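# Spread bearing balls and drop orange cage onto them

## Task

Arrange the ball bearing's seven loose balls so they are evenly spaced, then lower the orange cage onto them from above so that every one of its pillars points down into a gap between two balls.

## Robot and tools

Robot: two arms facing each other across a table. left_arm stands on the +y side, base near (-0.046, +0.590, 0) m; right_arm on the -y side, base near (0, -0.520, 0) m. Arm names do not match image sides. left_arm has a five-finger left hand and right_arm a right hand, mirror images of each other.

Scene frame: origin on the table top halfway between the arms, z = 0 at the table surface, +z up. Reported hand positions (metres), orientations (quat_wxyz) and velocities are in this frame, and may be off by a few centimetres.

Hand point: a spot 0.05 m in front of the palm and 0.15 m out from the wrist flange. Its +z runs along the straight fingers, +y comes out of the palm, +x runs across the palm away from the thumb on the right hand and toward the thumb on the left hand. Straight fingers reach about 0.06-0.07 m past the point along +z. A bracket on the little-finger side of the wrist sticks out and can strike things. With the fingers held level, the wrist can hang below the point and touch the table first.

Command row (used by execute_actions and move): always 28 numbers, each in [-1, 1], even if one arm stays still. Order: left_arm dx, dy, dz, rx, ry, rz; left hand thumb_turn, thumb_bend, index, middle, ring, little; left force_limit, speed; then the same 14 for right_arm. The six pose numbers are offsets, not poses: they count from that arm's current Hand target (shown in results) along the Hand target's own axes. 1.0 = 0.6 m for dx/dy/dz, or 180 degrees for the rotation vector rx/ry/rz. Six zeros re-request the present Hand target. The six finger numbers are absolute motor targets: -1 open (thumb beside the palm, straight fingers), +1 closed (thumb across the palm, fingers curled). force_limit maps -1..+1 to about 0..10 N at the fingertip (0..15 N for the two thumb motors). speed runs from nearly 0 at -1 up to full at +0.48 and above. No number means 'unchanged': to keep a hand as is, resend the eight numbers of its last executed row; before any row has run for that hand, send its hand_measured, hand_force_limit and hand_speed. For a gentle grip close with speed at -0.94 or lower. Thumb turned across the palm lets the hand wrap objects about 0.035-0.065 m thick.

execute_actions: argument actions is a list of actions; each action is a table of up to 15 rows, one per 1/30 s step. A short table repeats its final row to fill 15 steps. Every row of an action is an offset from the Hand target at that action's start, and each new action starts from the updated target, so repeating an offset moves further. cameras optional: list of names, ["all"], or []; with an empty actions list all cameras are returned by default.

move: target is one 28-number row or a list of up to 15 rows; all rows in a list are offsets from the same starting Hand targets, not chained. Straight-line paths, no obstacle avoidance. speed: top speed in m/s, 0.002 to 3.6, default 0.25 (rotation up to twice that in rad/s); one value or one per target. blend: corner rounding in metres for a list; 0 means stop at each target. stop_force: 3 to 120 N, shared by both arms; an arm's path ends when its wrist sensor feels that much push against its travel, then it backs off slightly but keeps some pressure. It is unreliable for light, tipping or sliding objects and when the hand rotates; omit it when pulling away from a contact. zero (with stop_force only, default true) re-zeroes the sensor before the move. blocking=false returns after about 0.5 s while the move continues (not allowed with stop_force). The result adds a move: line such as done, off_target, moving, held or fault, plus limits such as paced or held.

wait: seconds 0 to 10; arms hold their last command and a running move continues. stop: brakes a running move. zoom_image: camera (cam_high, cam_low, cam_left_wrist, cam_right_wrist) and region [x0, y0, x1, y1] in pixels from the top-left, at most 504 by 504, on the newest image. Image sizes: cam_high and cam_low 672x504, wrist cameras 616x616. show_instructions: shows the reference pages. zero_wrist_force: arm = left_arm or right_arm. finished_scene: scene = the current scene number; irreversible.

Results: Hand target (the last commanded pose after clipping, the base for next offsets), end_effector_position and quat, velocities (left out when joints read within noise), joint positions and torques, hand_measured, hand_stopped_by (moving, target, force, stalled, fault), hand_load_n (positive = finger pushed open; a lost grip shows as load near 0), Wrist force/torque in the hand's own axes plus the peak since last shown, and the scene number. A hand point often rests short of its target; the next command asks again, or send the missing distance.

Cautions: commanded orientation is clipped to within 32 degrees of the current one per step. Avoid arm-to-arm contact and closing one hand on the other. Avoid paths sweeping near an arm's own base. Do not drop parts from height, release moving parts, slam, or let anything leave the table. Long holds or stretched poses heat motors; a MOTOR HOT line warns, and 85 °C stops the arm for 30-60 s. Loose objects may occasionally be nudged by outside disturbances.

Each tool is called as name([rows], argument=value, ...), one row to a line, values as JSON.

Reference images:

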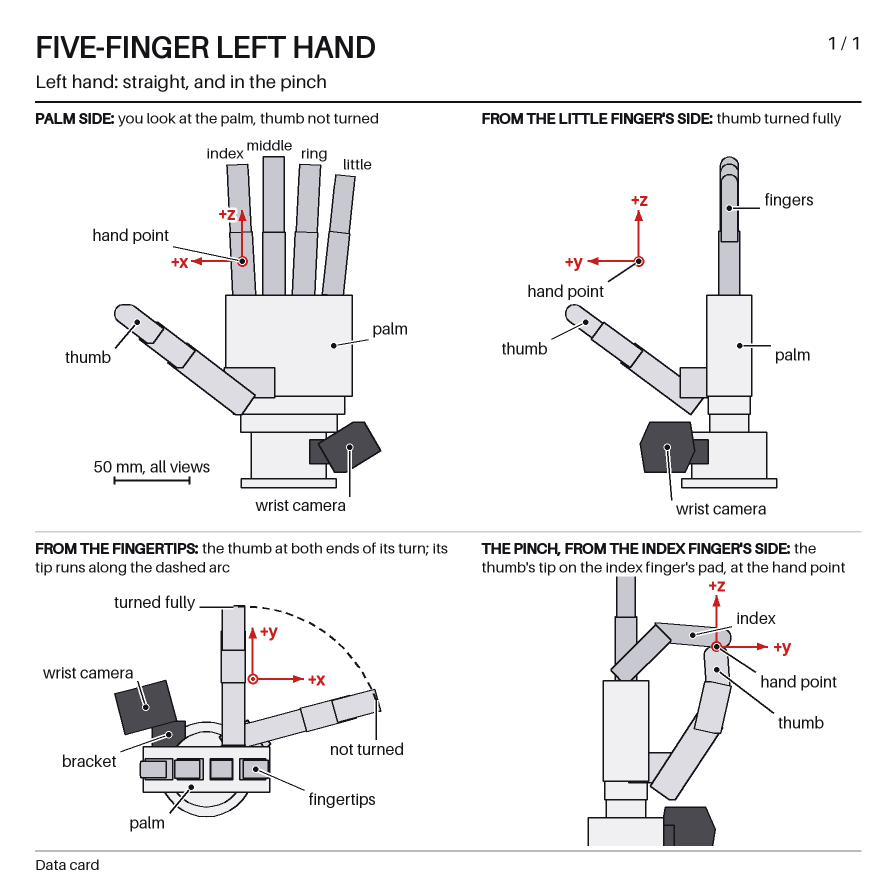

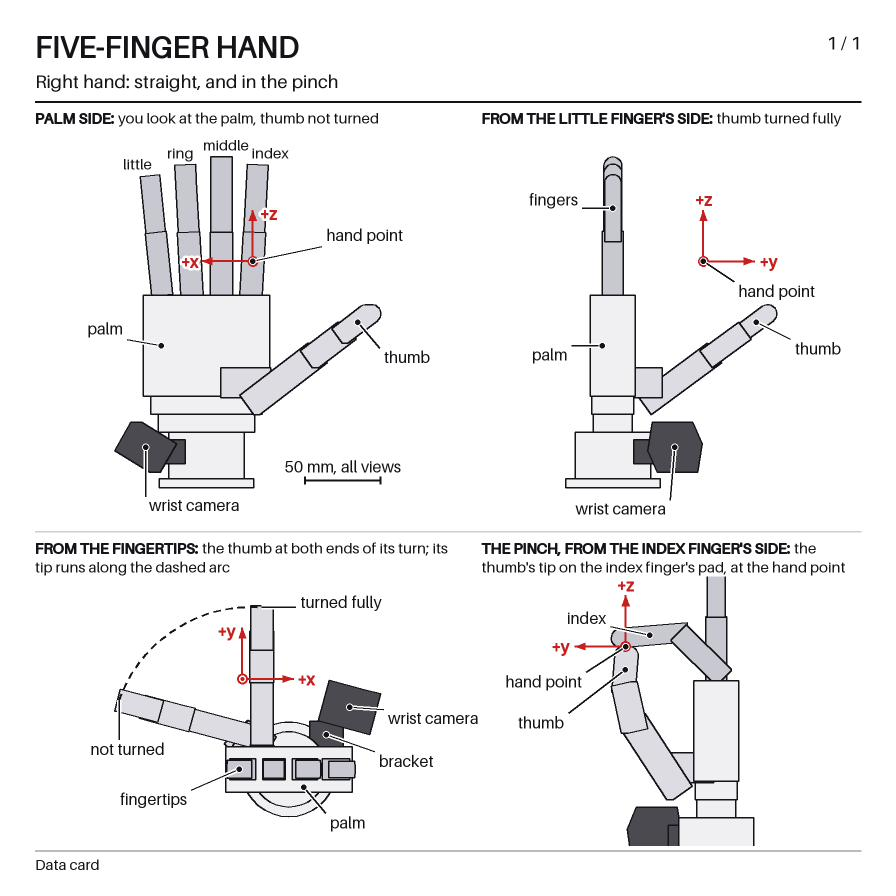

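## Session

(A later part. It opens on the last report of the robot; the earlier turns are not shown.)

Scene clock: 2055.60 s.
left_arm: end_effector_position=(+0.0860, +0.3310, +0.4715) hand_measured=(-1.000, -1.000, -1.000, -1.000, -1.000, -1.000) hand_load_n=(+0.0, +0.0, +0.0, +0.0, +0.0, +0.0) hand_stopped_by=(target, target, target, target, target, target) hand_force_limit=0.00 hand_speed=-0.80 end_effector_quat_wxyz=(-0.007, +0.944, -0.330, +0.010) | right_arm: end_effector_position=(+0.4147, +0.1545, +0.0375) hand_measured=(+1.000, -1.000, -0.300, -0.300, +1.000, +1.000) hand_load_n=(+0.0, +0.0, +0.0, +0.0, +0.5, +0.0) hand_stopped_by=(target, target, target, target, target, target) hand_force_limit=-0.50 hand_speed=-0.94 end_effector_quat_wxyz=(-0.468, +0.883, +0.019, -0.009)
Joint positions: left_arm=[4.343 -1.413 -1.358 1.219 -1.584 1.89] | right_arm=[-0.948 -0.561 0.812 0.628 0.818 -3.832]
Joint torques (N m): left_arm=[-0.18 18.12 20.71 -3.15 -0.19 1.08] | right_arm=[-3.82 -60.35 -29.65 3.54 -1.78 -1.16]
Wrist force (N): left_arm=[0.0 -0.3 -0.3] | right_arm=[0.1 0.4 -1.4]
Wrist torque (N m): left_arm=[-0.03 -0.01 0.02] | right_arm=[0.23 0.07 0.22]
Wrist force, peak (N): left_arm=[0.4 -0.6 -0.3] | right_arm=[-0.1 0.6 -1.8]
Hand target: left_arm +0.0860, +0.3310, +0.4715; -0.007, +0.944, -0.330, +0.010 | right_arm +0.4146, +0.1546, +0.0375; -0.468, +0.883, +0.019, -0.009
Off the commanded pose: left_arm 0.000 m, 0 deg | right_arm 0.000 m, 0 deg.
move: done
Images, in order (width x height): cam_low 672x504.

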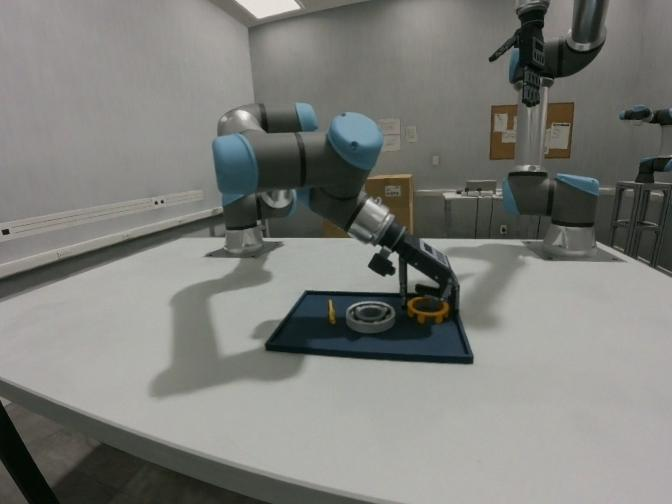

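move(target=[0,0,0,0,0,0,-1,-1,-1,-1,-1,-1,0,-0.8,0,0,0,0,0,0,1,-1,-0.22,-0.22,1,1,-0.5,-0.94], cameras=["cam_low"])

zoom_image(camera="cam_low", region=[400, 280, 480, 350])

Scene clock: 2062.40 s.
left_arm: end_effector_position=(+0.0860, +0.3310, +0.4715) hand_measured=(-1.000, -1.000, -1.000, -1.000, -1.000, -1.000) hand_load_n=(+0.0, +0.0, +0.0, +0.0, +0.0, +0.0) hand_stopped_by=(target, target, target, target, target, target) hand_force_limit=0.00 hand_speed=-0.80 end_effector_quat_wxyz=(-0.007, +0.944, -0.330, +0.010) | right_arm: end_effector_position=(+0.4147, +0.1545, +0.0375) hand_measured=(+1.000, -1.000, -0.220, -0.222, +1.000, +1.000) hand_load_n=(+0.5, +1.0, +0.0, +3.5, +0.0, +0.5) hand_stopped_by=(target, target, target, force, target, target) hand_force_limit=-0.50 hand_speed=-0.94 end_effector_quat_wxyz=(-0.468, +0.883, +0.019, -0.009)
Joint positions: left_arm=[4.343 -1.413 -1.358 1.219 -1.584 1.89] | right_arm=[-0.948 -0.561 0.812 0.628 0.818 -3.832]
Joint torques (N m): left_arm=[-0.07 18.5 20.68 -3.23 -0.18 1.17] | right_arm=[1.71 -61.18 -29.08 3.04 -0.67 -1.46]
Wrist force (N): left_arm=[0.2 -0.2 -0.1] | right_arm=[-0.1 0.9 -1.4]
Wrist torque (N m): left_arm=[-0.02 -0.04 0.02] | right_arm=[0.29 0.09 0.23]
Wrist force, peak (N): left_arm=[0.2 -0.3 -0.8] | right_arm=[-0.2 1.0 -1.6]
Hand target: left_arm +0.0860, +0.3310, +0.4715; -0.007, +0.944, -0.330, +0.010 | right_arm +0.4146, +0.1546, +0.0375; -0.468, +0.883, +0.019, -0.009
Off the commanded pose: left_arm 0.000 m, 0 deg | right_arm 0.000 m, 0 deg.
move: done
Images, in order (width x height): cam_low 672x504.

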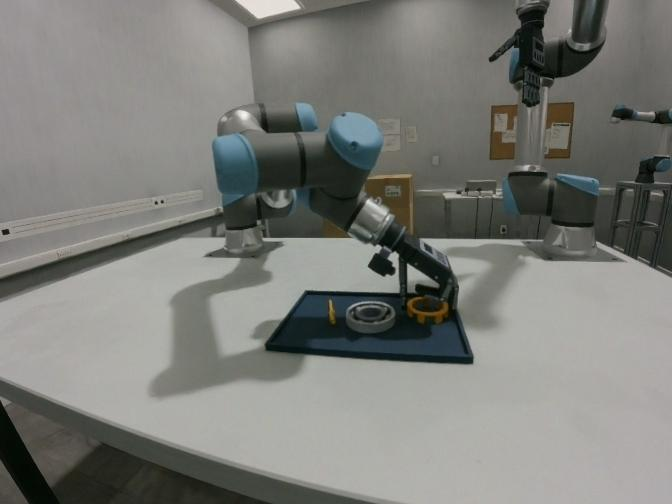

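Scaled by 6.300 from the camera's 672x504 image, which has a finer 960x720 frame.

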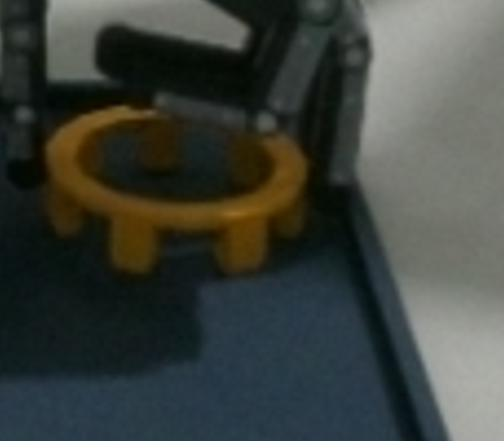

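move(target=[0,0,0,0,0,0,-1,-1,-1,-1,-1,-1,0,-0.8,0,0,0,0,0,0,1,-1,-0.1,-0.22,1,1,-0.5,-0.94], cameras=["cam_low"])

zoom_image(camera="cam_low", region=[400, 280, 480, 350])

Scene clock: 2068.17 s.
left_arm: end_effector_position=(+0.0860, +0.3310, +0.4715) hand_measured=(-1.000, -1.000, -1.000, -1.000, -1.000, -1.000) hand_load_n=(+0.0, +0.0, +0.0, +0.0, +0.0, +0.0) hand_stopped_by=(target, target, target, target, target, target) hand_force_limit=0.00 hand_speed=-0.80 end_effector_quat_wxyz=(-0.007, +0.944, -0.330, +0.010) | right_arm: end_effector_position=(+0.4146, +0.1546, +0.0375) hand_measured=(+1.000, -1.000, -0.198, -0.222, +1.000, +1.000) hand_load_n=(+0.5, +1.5, +3.0, +3.5, +0.0, +0.0) hand_stopped_by=(target, target, force, force, target, target) hand_force_limit=-0.50 hand_speed=-0.94 end_effector_quat_wxyz=(-0.468, +0.883, +0.019, -0.009)
Joint positions: left_arm=[4.343 -1.413 -1.358 1.219 -1.584 1.89] | right_arm=[-0.948 -0.561 0.812 0.628 0.818 -3.832]
Joint torques (N m): left_arm=[-0.4 18.37 20.2 -3.15 -0.22 1.03] | right_arm=[5.19 -60.2 -30.42 3.17 0.25 -1.52]
Wrist force (N): left_arm=[0.2 -0.2 -0.3] | right_arm=[0.0 0.6 -1.4]
Wrist torque (N m): left_arm=[-0.02 -0.03 0.02] | right_arm=[0.24 0.08 0.22]
Wrist force, peak (N): left_arm=[0.0 -0.7 -0.2] | right_arm=[-0.2 0.9 -1.9]
Hand target: left_arm +0.0860, +0.3310, +0.4715; -0.007, +0.944, -0.330, +0.010 | right_arm +0.4146, +0.1546, +0.0375; -0.468, +0.883, +0.019, -0.009
Off the commanded pose: left_arm 0.000 m, 0 deg | right_arm 0.000 m, 0 deg.
move: done
Images, in order (width x height): cam_low 672x504.

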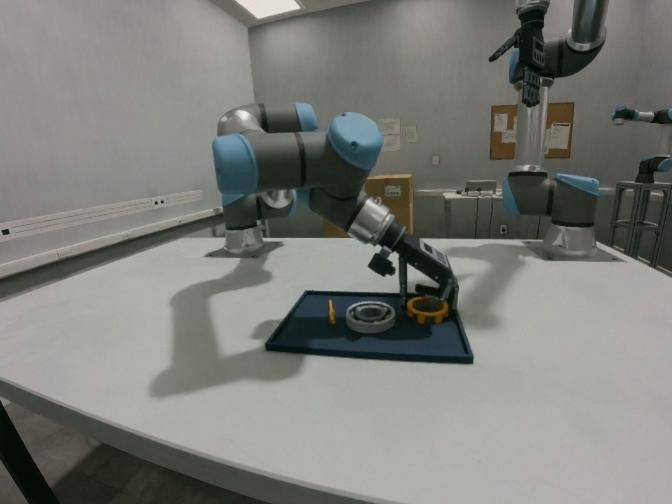

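Scaled by 6.300 from the camera's 672x504 image, which has a finer 960x720 frame.

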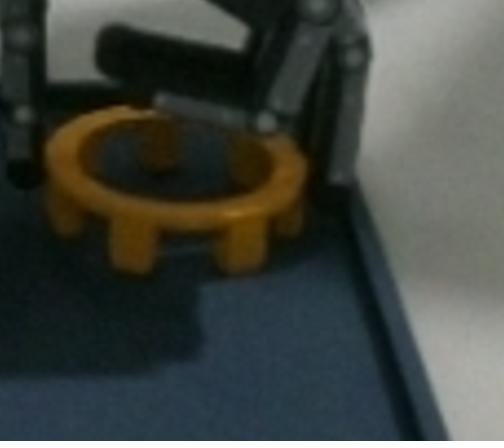

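move(target=[0,0,0,0,0,0,-1,-1,-1,-1,-1,-1,0,-0.8,0,0,0,0,0,0,1,-1,-0.08,-0.1,1,1,0.0,-0.94], cameras=["cam_low","cam_right_wrist"])

zoom_image(camera="cam_low", region=[400, 280, 480, 350])

zoom_image(camera="cam_right_wrist", region=[280, 180, 460, 330])

Scene clock: 2079.63 s.
left_arm: end_effector_position=(+0.0860, +0.3310, +0.4715) hand_measured=(-1.000, -1.000, -1.000, -1.000, -1.000, -1.000) hand_load_n=(+0.0, +0.0, +0.0, +0.0, +0.0, +0.5) hand_stopped_by=(target, target, target, target, target, target) hand_force_limit=0.00 hand_speed=-0.80 end_effector_quat_wxyz=(-0.007, +0.944, -0.330, +0.010) | right_arm: end_effector_position=(+0.4146, +0.1546, +0.0375) hand_measured=(+1.000, -1.000, -0.190, -0.214, +1.000, +1.000) hand_load_n=(+0.0, +2.5, +6.0, +6.0, +0.0, +0.0) hand_stopped_by=(target, target, force, force, target, target) hand_force_limit=0.00 hand_speed=-0.94 end_effector_quat_wxyz=(-0.468, +0.883, +0.019, -0.009)
Joint positions: left_arm=[4.343 -1.413 -1.358 1.219 -1.584 1.89] | right_arm=[-0.948 -0.561 0.812 0.628 0.818 -3.832]
Joint torques (N m): left_arm=[0.19 18.49 21.36 -3.14 -0.22 1.04] | right_arm=[4.26 -60.96 -28.96 2.59 1.29 -1.5]
Wrist force (N): left_arm=[0.1 -0.2 -0.5] | right_arm=[0.1 0.3 -1.5]
Wrist torque (N m): left_arm=[-0.01 -0.02 0.02] | right_arm=[0.21 0.08 0.22]
Wrist force, peak (N): left_arm=[0.2 -0.5 -0.4] | right_arm=[0.2 0.8 -2.0]
Hand target: left_arm +0.0860, +0.3310, +0.4715; -0.007, +0.944, -0.330, +0.010 | right_arm +0.4146, +0.1546, +0.0375; -0.468, +0.883, +0.019, -0.009
Off the commanded pose: left_arm 0.000 m, 0 deg | right_arm 0.000 m, 0 deg.
move: done
Images, in order (width x height): cam_low 672x504, cam_right_wrist 616x616.

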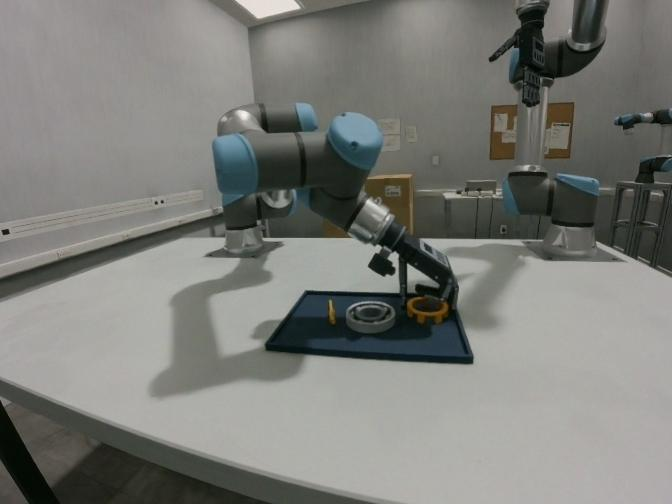

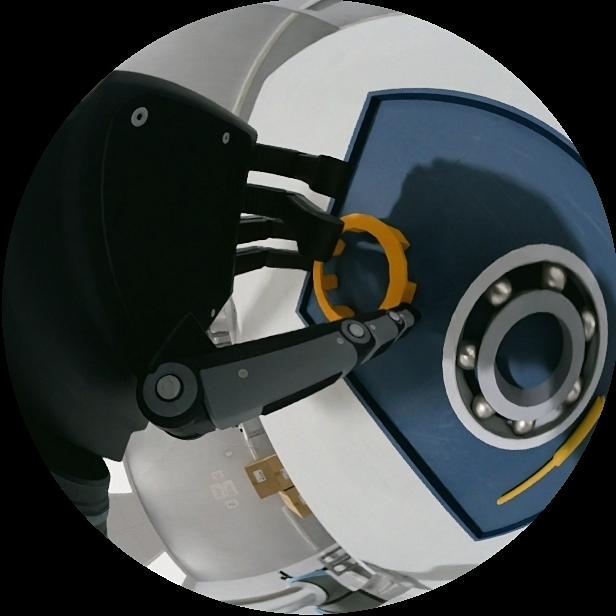

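Scaled by 6.300 from the camera's 672x504 image, which has a finer 960x720 frame.

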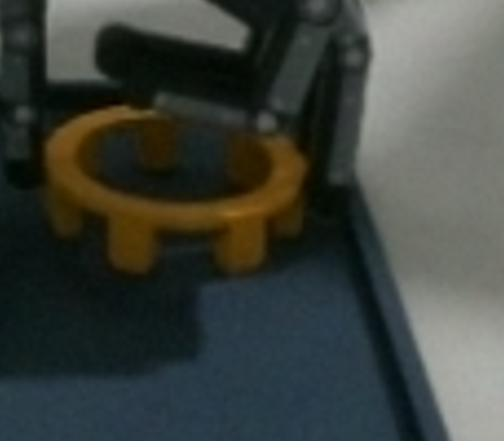

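Scaled by 2.800 from the camera's 616x616 image, which has a finer 880x880 frame.

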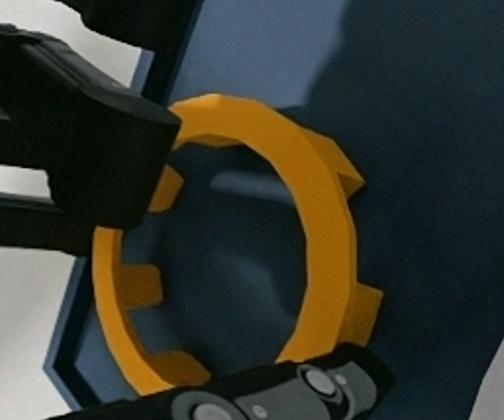

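move(target=[0,0,0,0,0,0,-1,-1,-1,-1,-1,-1,0,-0.8,0.0002,-0.069,-0.04675,0,0,0,1,-1,-0.08,-0.1,1,1,0.0,-0.94], speed=0.05, cameras=["cam_high","cam_low","cam_right_wrist"])

zoom_image(camera="cam_low", region=[380, 240, 480, 340])

zoom_image(camera="cam_right_wrist", region=[280, 180, 460, 330])

Scene clock: 2087.00 s.
left_arm: end_effector_position=(+0.0860, +0.3310, +0.4715) hand_measured=(-1.000, -1.000, -1.000, -1.000, -1.000, -1.000) hand_load_n=(+0.0, +0.0, +0.0, +0.0, +0.0, +0.0) hand_stopped_by=(target, target, target, target, target, target) hand_force_limit=0.00 hand_speed=-0.80 end_effector_quat_wxyz=(-0.007, +0.944, -0.330, +0.010) | right_arm: end_effector_position=(+0.4147, +0.1546, +0.0874) hand_measured=(+1.000, -1.000, -0.190, -0.214, +1.000, +1.000) hand_load_n=(+0.5, +2.5, +6.0, +6.0, +0.0, +0.0) hand_stopped_by=(target, target, force, force, target, target) hand_force_limit=0.00 hand_speed=-0.94 end_effector_quat_wxyz=(-0.468, +0.883, +0.019, -0.009)
Joint positions: left_arm=[4.343 -1.413 -1.358 1.219 -1.584 1.89] | right_arm=[-0.948 -0.594 0.745 0.727 0.818 -3.832]
Joint torques (N m): left_arm=[-0.35 18.6 20.5 -3.24 -0.34 1.23] | right_arm=[0.92 -60.52 -31.48 3.59 0.5 -1.91]
Wrist force (N): left_arm=[0.0 -0.6 -0.2] | right_arm=[-0.2 0.7 -1.1]
Wrist torque (N m): left_arm=[-0.07 -0.01 0.02] | right_arm=[0.24 0.10 0.19]
Wrist force, peak (N): left_arm=[0.1 -0.7 -0.3] | right_arm=[0.1 0.7 -1.8]
Hand target: left_arm +0.0860, +0.3310, +0.4715; -0.007, +0.944, -0.330, +0.010 | right_arm +0.4147, +0.1546, +0.0875; -0.468, +0.883, +0.019, -0.009
Off the commanded pose: left_arm 0.000 m, 0 deg | right_arm 0.000 m, 0 deg.
move: done
Images, in order (width x height): cam_high 672x504, cam_low 672x504, cam_right_wrist 616x616.

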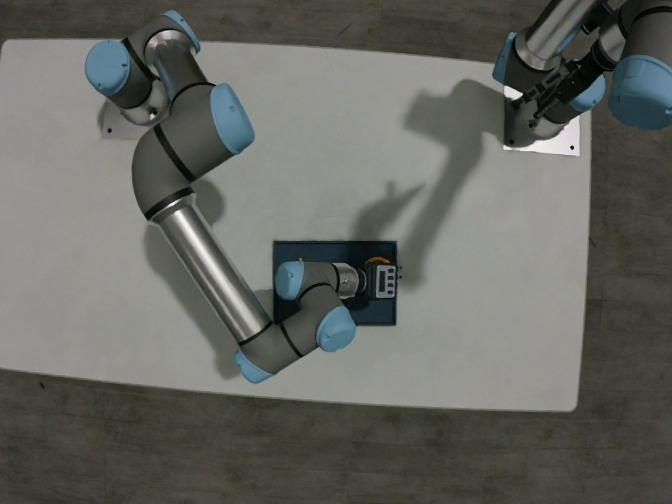

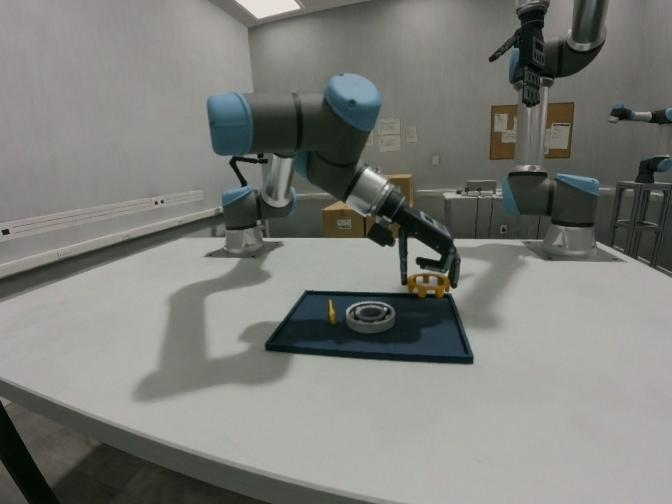

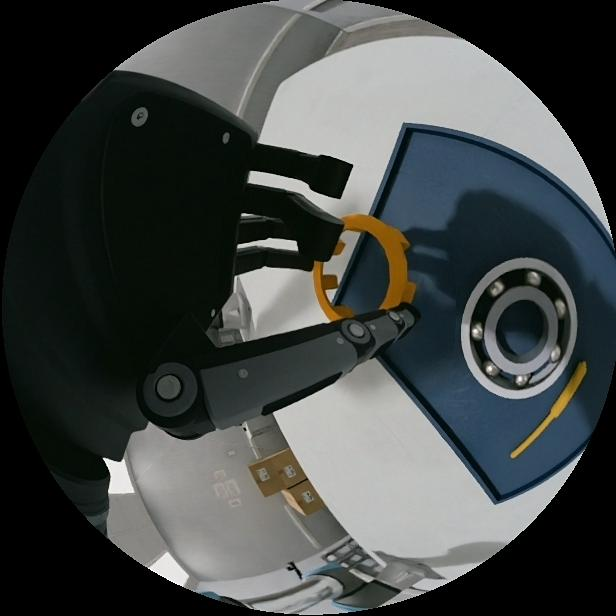

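Scaled by 5.040 from the camera's 672x504 image, which has a finer 960x720 frame.

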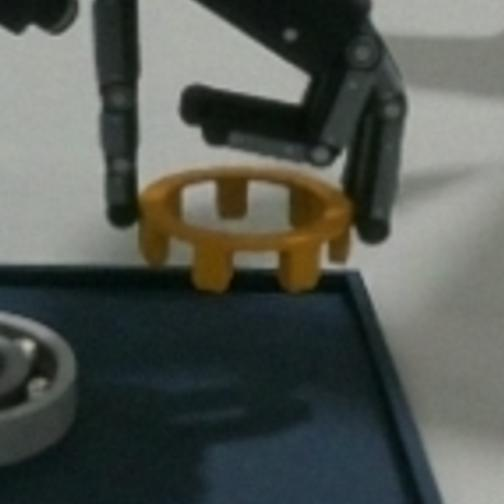

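Scaled by 2.800 from the camera's 616x616 image, which has a finer 880x880 frame.

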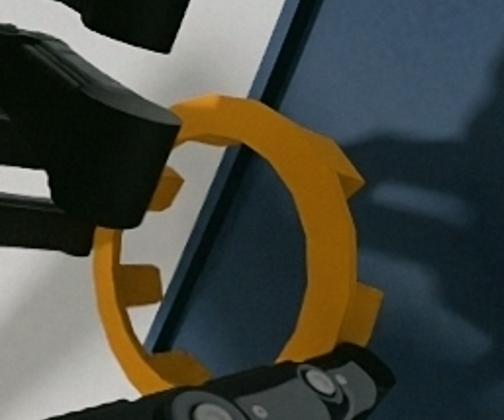

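move(target=[0,0,0,0,0,0,-1,-1,-1,-1,-1,-1,0,-0.8,0.05224,0.09753,-0.14368,-0.0003,0.1196,0.081,1,-1,-0.08,-0.1,1,1,0.0,-0.94], speed=0.08, cameras=["all"])

zoom_image(camera="cam_low", region=[330, 250, 430, 350])

zoom_image(camera="cam_right_wrist", region=[280, 180, 500, 380])

Scene clock: 2137.70 s.
left_arm: end_effector_position=(+0.0860, +0.3310, +0.4715) hand_measured=(-1.000, -1.000, -1.000, -1.000, -1.000, -1.000) hand_load_n=(+0.0, +0.0, +0.0, +0.0, +0.0, +0.0) hand_stopped_by=(target, target, target, target, target, target) hand_force_limit=0.00 hand_speed=-0.80 end_effector_quat_wxyz=(-0.007, +0.944, -0.330, +0.010) | right_arm: end_effector_position=(+0.4503, +0.0519, +0.0876) hand_measured=(+1.000, -1.000, -0.190, -0.214, +1.000, +1.000) hand_load_n=(+0.5, +2.5, +6.0, +6.0, +0.0, +0.0) hand_stopped_by=(target, target, force, force, target, target) hand_force_limit=0.00 hand_speed=-0.94 end_effector_quat_wxyz=(+0.458, -0.865, +0.180, -0.096)
Joint positions: left_arm=[4.343 -1.413 -1.358 1.219 -1.584 1.89] | right_arm=[-1.048 -0.921 1.304 0.312 1.071 -3.523]
Joint torques (N m): left_arm=[-0.11 17.97 20.64 -3.15 -0.27 1.03] | right_arm=[-8.87 -50.16 -5.35 -1.86 1.78 1.36]
Wrist force (N): left_arm=[0.2 -0.1 -0.2] | right_arm=[-1.0 0.6 -1.3]
Wrist torque (N m): left_arm=[-0.01 -0.04 0.02] | right_arm=[0.20 0.20 -0.02]
Wrist force, peak (N): left_arm=[0.3 -0.3 -0.7] | right_arm=[-1.1 1.2 -1.5]
Hand target: left_arm +0.0860, +0.3310, +0.4715; -0.007, +0.944, -0.330, +0.010 | right_arm +0.4504, +0.0518, +0.0876; -0.458, +0.865, -0.181, +0.096
Off the commanded pose: left_arm 0.000 m, 0 deg | right_arm 0.000 m, 0 deg.
move: done

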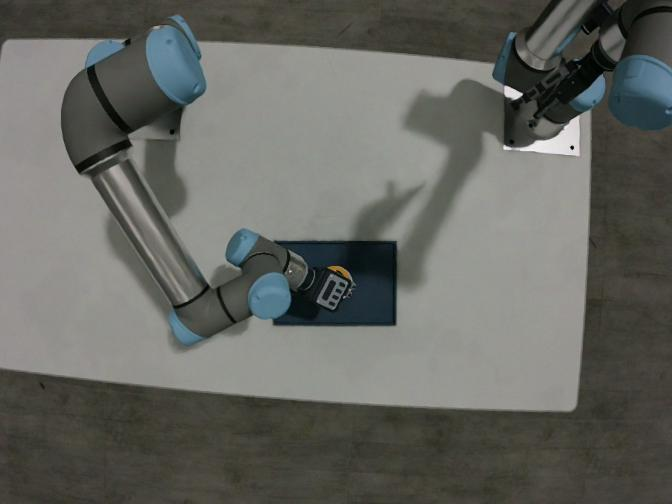

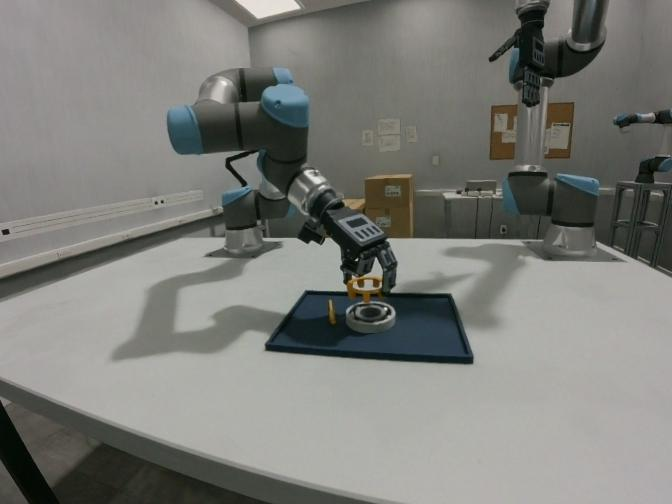

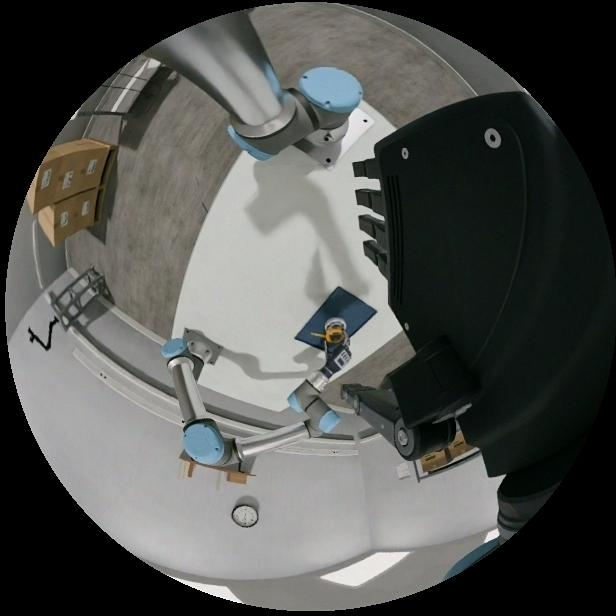

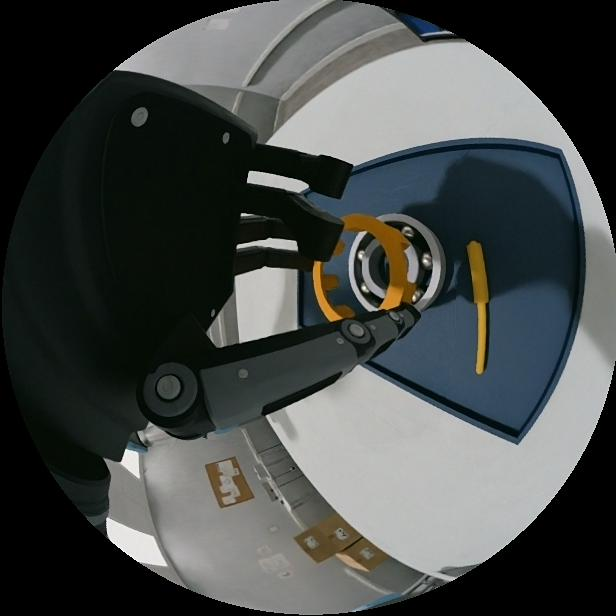

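Scaled by 5.040 from the camera's 672x504 image, which has a finer 960x720 frame.

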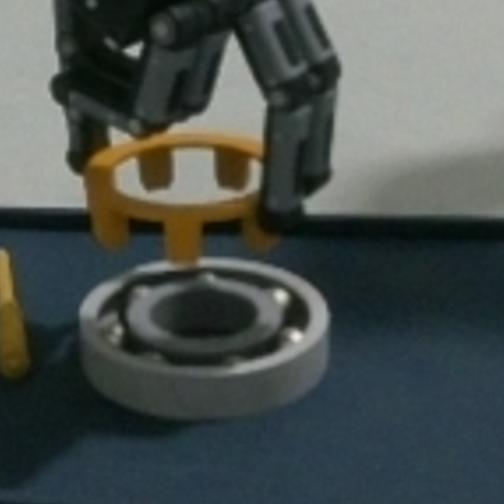

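Scaled by 2.291 from the camera's 616x616 image, which has a finer 880x880 frame.

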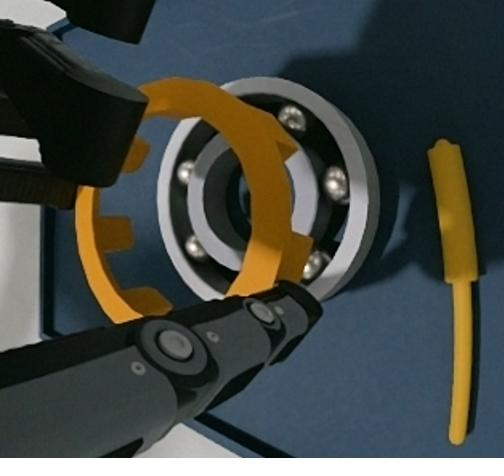

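zoom_image(camera="cam_low", region=[342, 270, 402, 340])

Scaled by 7.200 from the camera's 672x504 image, which has a finer 960x720 frame.

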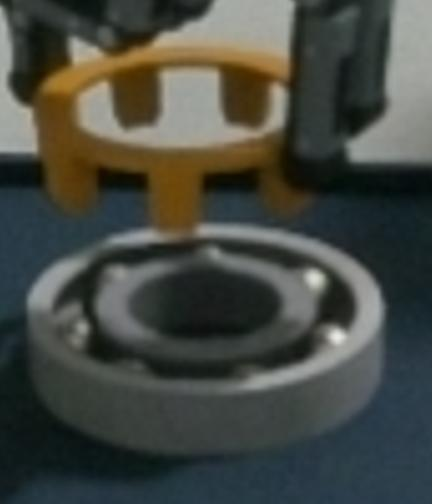

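execute_actions(actions=[], cameras=["cam_high"])

zoom_image(camera="cam_high", region=[300, 245, 380, 325])

Scene clock: 2184.30 s.
left_arm: end_effector_position=(+0.0860, +0.3310, +0.4715) hand_measured=(-1.000, -1.000, -1.000, -1.000, -1.000, -1.000) hand_load_n=(+0.0, +0.0, +0.0, +0.0, +0.0, +0.0) hand_stopped_by=(target, target, target, target, target, target) hand_force_limit=0.00 hand_speed=-0.80 end_effector_quat_wxyz=(-0.007, +0.944, -0.330, +0.010) | right_arm: end_effector_position=(+0.4504, +0.0518, +0.0876) hand_measured=(+1.000, -1.000, -0.190, -0.214, +1.000, +1.000) hand_load_n=(+0.0, +2.5, +5.5, +6.0, +0.0, +0.0) hand_stopped_by=(target, target, force, force, target, target) hand_force_limit=0.00 hand_speed=-0.94 end_effector_quat_wxyz=(+0.458, -0.865, +0.181, -0.096)
Joint positions: left_arm=[4.343 -1.413 -1.358 1.219 -1.584 1.89] | right_arm=[-1.048 -0.922 1.304 0.312 1.071 -3.523]
Joint velocities: within noise
Joint torques (N m): left_arm=[-0.16 18.08 20.82 -3.17 -0.26 1.04] | right_arm=[-8.88 -51.64 -3.97 -1.8 2.17 1.32]
Wrist force (N): left_arm=[0.2 -0.4 -0.2] | right_arm=[-1.0 0.8 -1.3]
Wrist torque (N m): left_arm=[-0.05 -0.04 0.03] | right_arm=[0.22 0.20 -0.01]
Wrist force, peak (N): left_arm=[0.3 -0.6 -0.3] | right_arm=[-1.0 1.0 -1.9]
Hand target: left_arm +0.0860, +0.3310, +0.4715; -0.007, +0.944, -0.330, +0.010 | right_arm +0.4504, +0.0518, +0.0876; -0.458, +0.865, -0.181, +0.096
Off the commanded pose: left_arm 0.000 m, 0 deg | right_arm 0.000 m, 0 deg.
Images, in order (width x height): cam_high 672x504.

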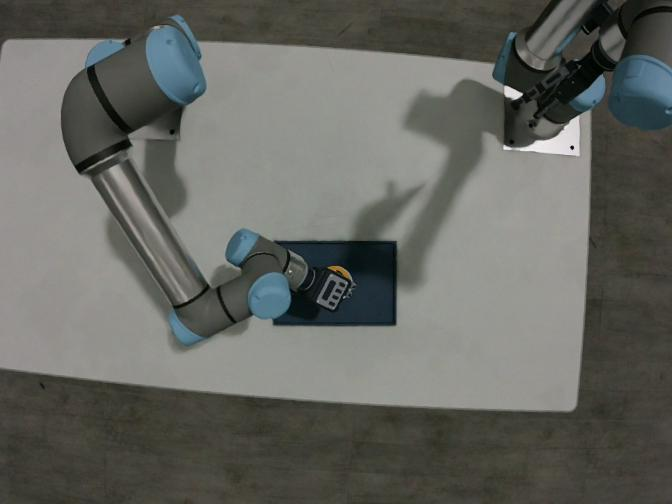

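Scaled by 6.300 from the camera's 672x504 image, which has a finer 960x720 frame.

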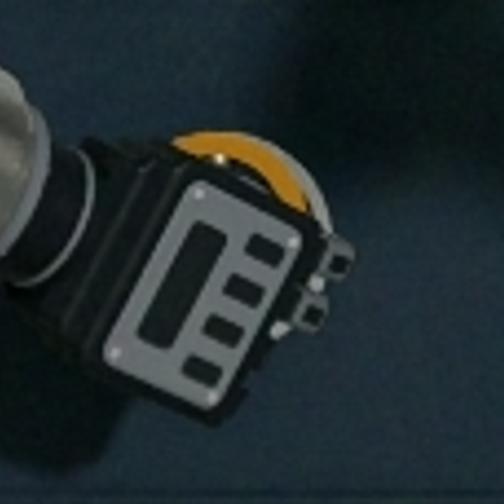

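zoom_image(camera="cam_high", region=[320, 258, 356, 294])

Scaled by 14.000 from the camera's 672x504 image, which has a finer 960x720 frame.

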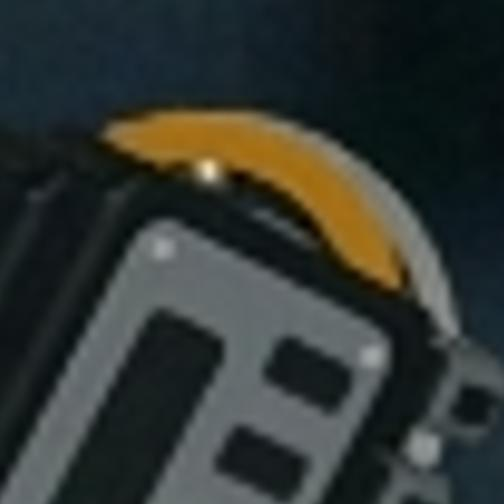

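move(target=[0,0,0,0,0,0,-1,-1,-1,-1,-1,-1,0,-0.8,0.00976,0.02062,0.02902,0,0,0,1,-1,-0.08,-0.1,1,1,0.0,-0.94], speed=0.06, cameras=["cam_high","cam_low","cam_right_wrist"])

zoom_image(camera="cam_low", region=[342, 270, 402, 340])

zoom_image(camera="cam_right_wrist", region=[280, 180, 500, 380])

zoom_image(camera="cam_high", region=[320, 258, 356, 294])

Scene clock: 2228.67 s.
left_arm: end_effector_position=(+0.0860, +0.3310, +0.4715) hand_measured=(-1.000, -1.000, -1.000, -1.000, -1.000, -1.000) hand_load_n=(+0.0, +0.0, +0.0, +0.0, +0.0, +0.0) hand_stopped_by=(target, target, target, target, target, target) hand_force_limit=0.00 hand_speed=-0.80 end_effector_quat_wxyz=(-0.007, +0.944, -0.330, +0.010) | right_arm: end_effector_position=(+0.4587, +0.0562, +0.0677) hand_measured=(+1.000, -1.000, -0.190, -0.214, +1.000, +1.000) hand_load_n=(+0.0, +2.5, +6.0, +6.0, +0.0, +0.0) hand_stopped_by=(target, target, force, force, target, target) hand_force_limit=0.00 hand_speed=-0.94 end_effector_quat_wxyz=(+0.458, -0.865, +0.181, -0.096)
Joint positions: left_arm=[4.343 -1.413 -1.358 1.219 -1.584 1.89] | right_arm=[-1.049 -0.882 1.291 0.286 1.071 -3.524]
Joint torques (N m): left_arm=[-0.18 18.39 20.78 -3.17 -0.24 1.11] | right_arm=[-9.24 -32.8 -29.18 -1.89 -2.76 -1.64]
Wrist force (N): left_arm=[0.1 -0.2 -0.4] | right_arm=[-0.9 0.9 -1.5]
Wrist torque (N m): left_arm=[0.00 -0.02 0.01] | right_arm=[0.24 0.19 0.09]
Wrist force, peak (N): left_arm=[0.3 -0.4 -0.5] | right_arm=[-1.3 0.9 -1.7]
Hand target: left_arm +0.0860, +0.3310, +0.4715; -0.007, +0.944, -0.330, +0.010 | right_arm +0.4587, +0.0563, +0.0676; -0.458, +0.865, -0.181, +0.096
Off the commanded pose: left_arm 0.000 m, 0 deg | right_arm 0.000 m, 0 deg.
move: done
Images, in order (width x height): cam_high 672x504, cam_low 672x504, cam_right_wrist 616x616.

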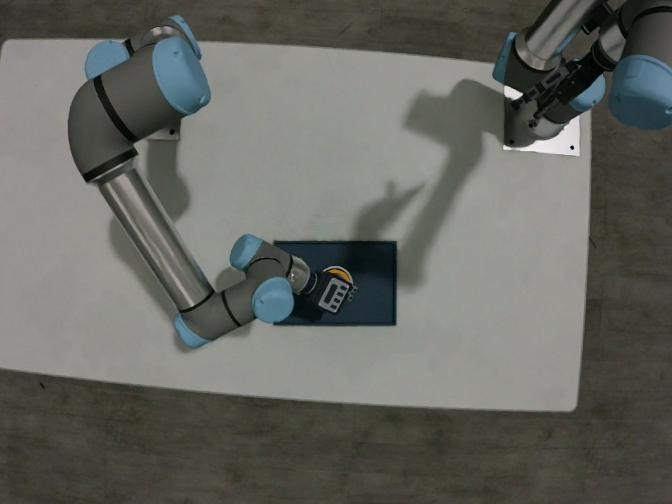

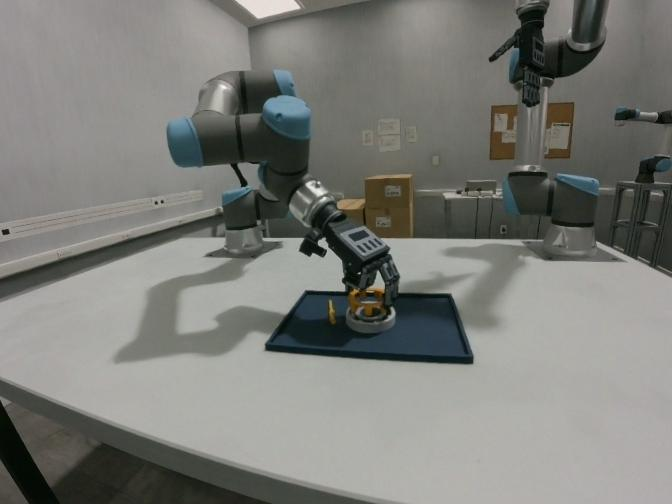

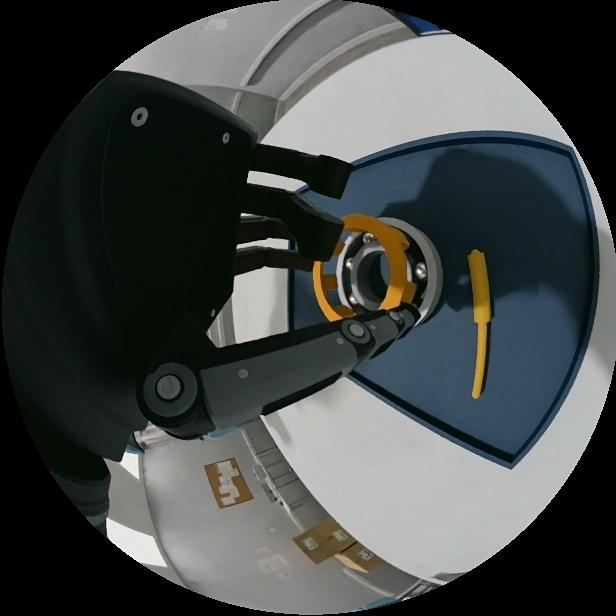

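Scaled by 7.200 from the camera's 672x504 image, which has a finer 960x720 frame.

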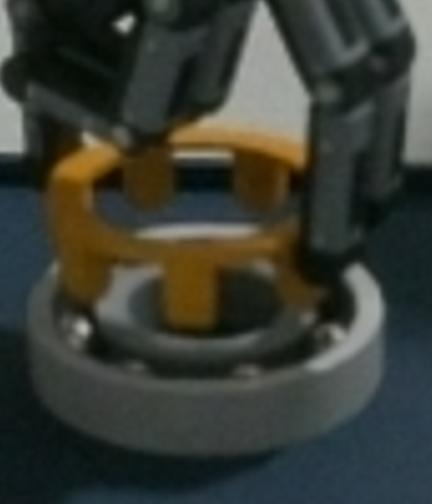

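Scaled by 2.291 from the camera's 616x616 image, which has a finer 880x880 frame.

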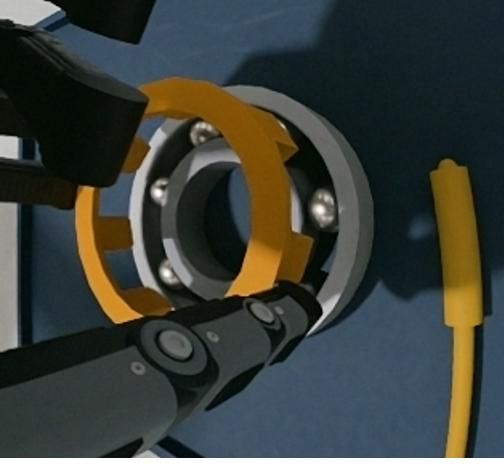

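Scaled by 14.000 from the camera's 672x504 image, which has a finer 960x720 frame.

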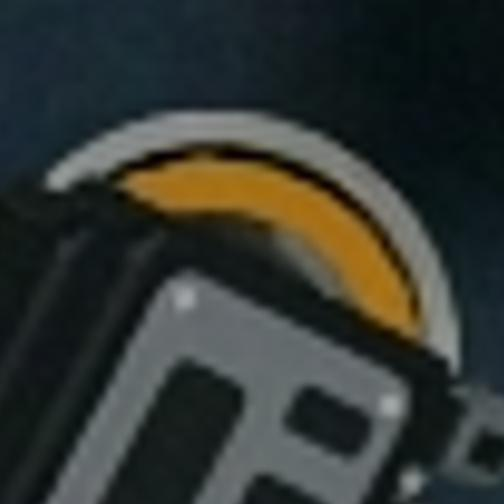

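zoom_image(camera="cam_high", region=[324, 262, 354, 286])

Scaled by 16.800 from the camera's 672x504 image, which has a finer 960x720 frame.

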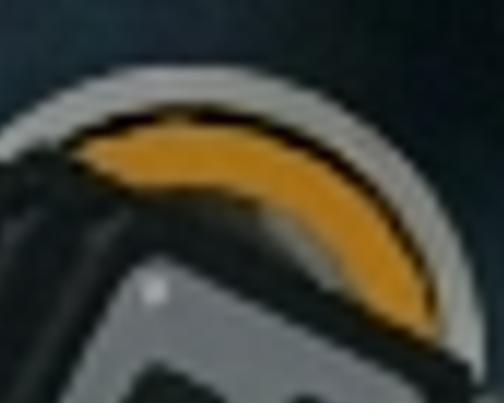

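move(target=[0,0,0,0,0,0,-1,-1,-1,-1,-1,-1,0,-0.8,0.00282,0.01103,0.01225,0,0,0,1,-1,-0.08,-0.1,1,1,0.0,-0.94], speed=0.02, stop_force=3, cameras=["cam_high","cam_low","cam_right_wrist"])

zoom_image(camera="cam_low", region=[342, 280, 402, 340])

zoom_image(camera="cam_right_wrist", region=[300, 190, 460, 350])

zoom_image(camera="cam_high", region=[324, 262, 354, 286])

Scene clock: 2274.90 s.
left_arm: end_effector_position=(+0.0860, +0.3310, +0.4715) hand_measured=(-1.000, -1.000, -1.000, -1.000, -1.000, -1.000) hand_load_n=(+0.0, +0.5, +0.0, +0.0, +0.0, +0.0) hand_stopped_by=(target, target, target, target, target, target) hand_force_limit=0.00 hand_speed=-0.80 end_effector_quat_wxyz=(-0.007, +0.944, -0.330, +0.010) | right_arm: end_effector_position=(+0.4612, +0.0577, +0.0580) hand_measured=(+1.000, -1.000, -0.190, -0.214, +1.000, +1.000) hand_load_n=(+0.5, +2.5, +6.0, +6.0, +0.0, +0.0) hand_stopped_by=(target, target, force, force, target, target) hand_force_limit=0.00 hand_speed=-0.94 end_effector_quat_wxyz=(+0.458, -0.865, +0.181, -0.096)
Joint positions: left_arm=[4.343 -1.413 -1.358 1.219 -1.584 1.89] | right_arm=[-1.049 -0.866 1.289 0.272 1.071 -3.524]
Joint torques (N m): left_arm=[0.26 18.16 21.54 -3.15 -0.22 1.1] | right_arm=[-7.87 -32.16 -29.28 -1.72 -2.95 -0.6]
Wrist force (N): left_arm=[0.2 -0.2 -0.2] | right_arm=[-1.1 0.4 -1.3]
Wrist torque (N m): left_arm=[-0.01 -0.04 0.03] | right_arm=[0.16 0.22 0.06]
Wrist force, peak (N): left_arm=[0.0 -0.4 -0.7] | right_arm=[-1.0 1.1 -1.7]
Hand target: left_arm +0.0860, +0.3310, +0.4715; -0.007, +0.944, -0.330, +0.010 | right_arm +0.4612, +0.0577, +0.0580; -0.458, +0.865, -0.181, +0.096
Off the commanded pose: left_arm 0.000 m, 0 deg | right_arm 0.000 m, 0 deg.
move: done
Images, in order (width x height): cam_high 672x504, cam_low 672x504, cam_right_wrist 616x616.

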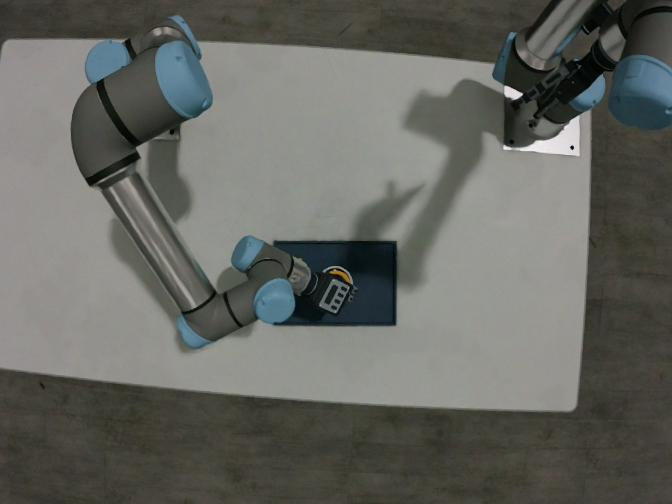

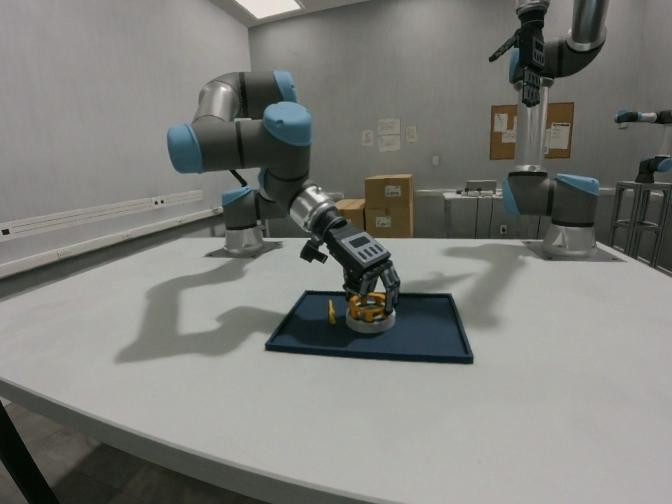

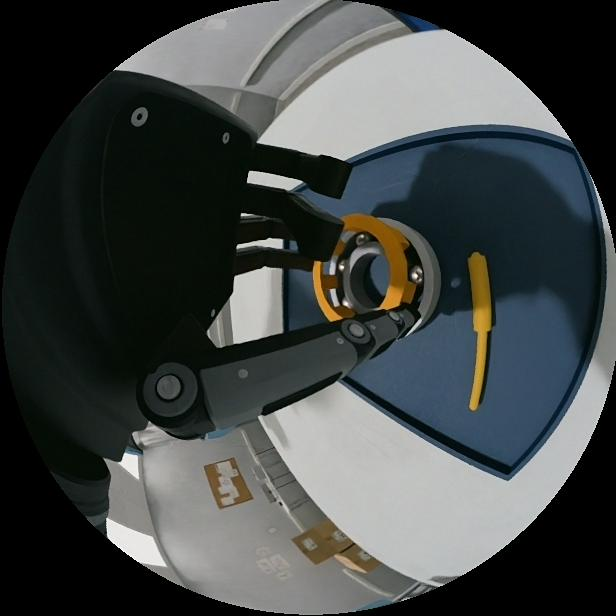

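Scaled by 8.400 from the camera's 672x504 image, which has a finer 960x720 frame.

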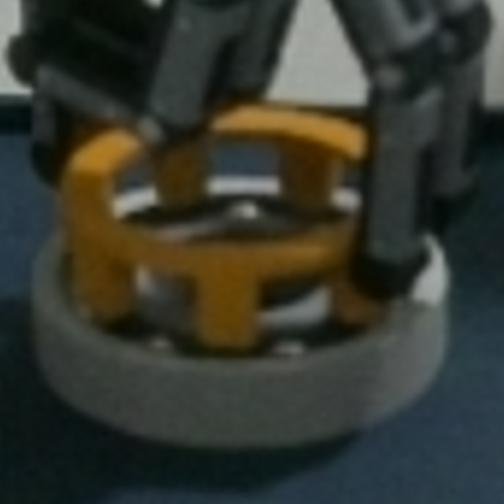

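Scaled by 3.150 from the camera's 616x616 image, which has a finer 880x880 frame.

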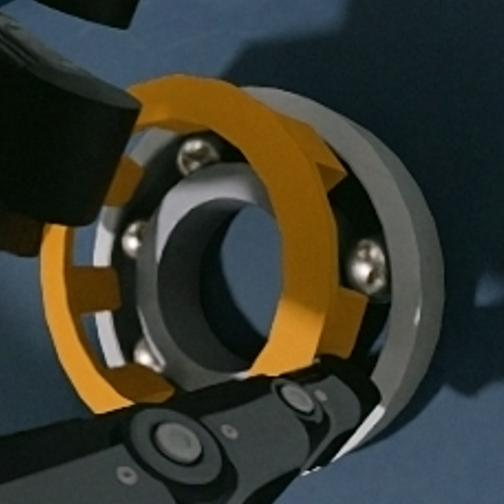

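Scaled by 16.800 from the camera's 672x504 image, which has a finer 960x720 frame.

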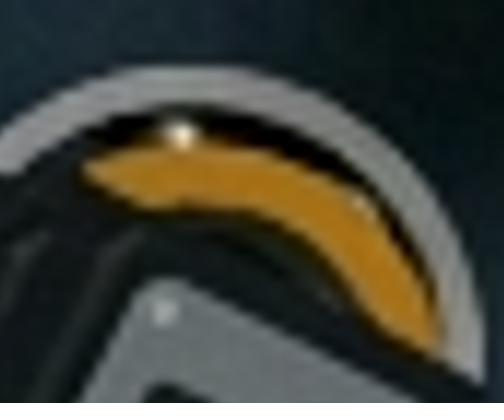

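zoom_image(camera="cam_right_wrist", region=[305, 205, 445, 345])

Scaled by 3.600 from the camera's 616x616 image, which has a finer 880x880 frame.

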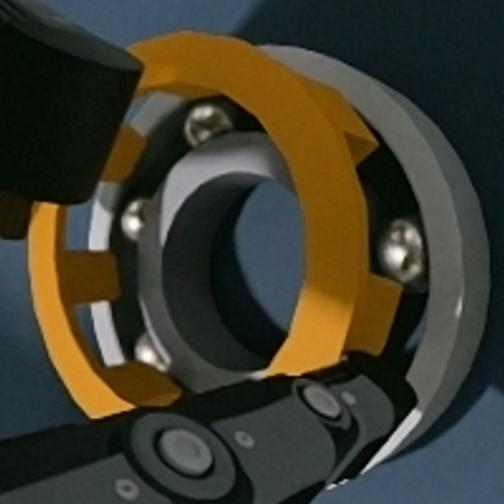

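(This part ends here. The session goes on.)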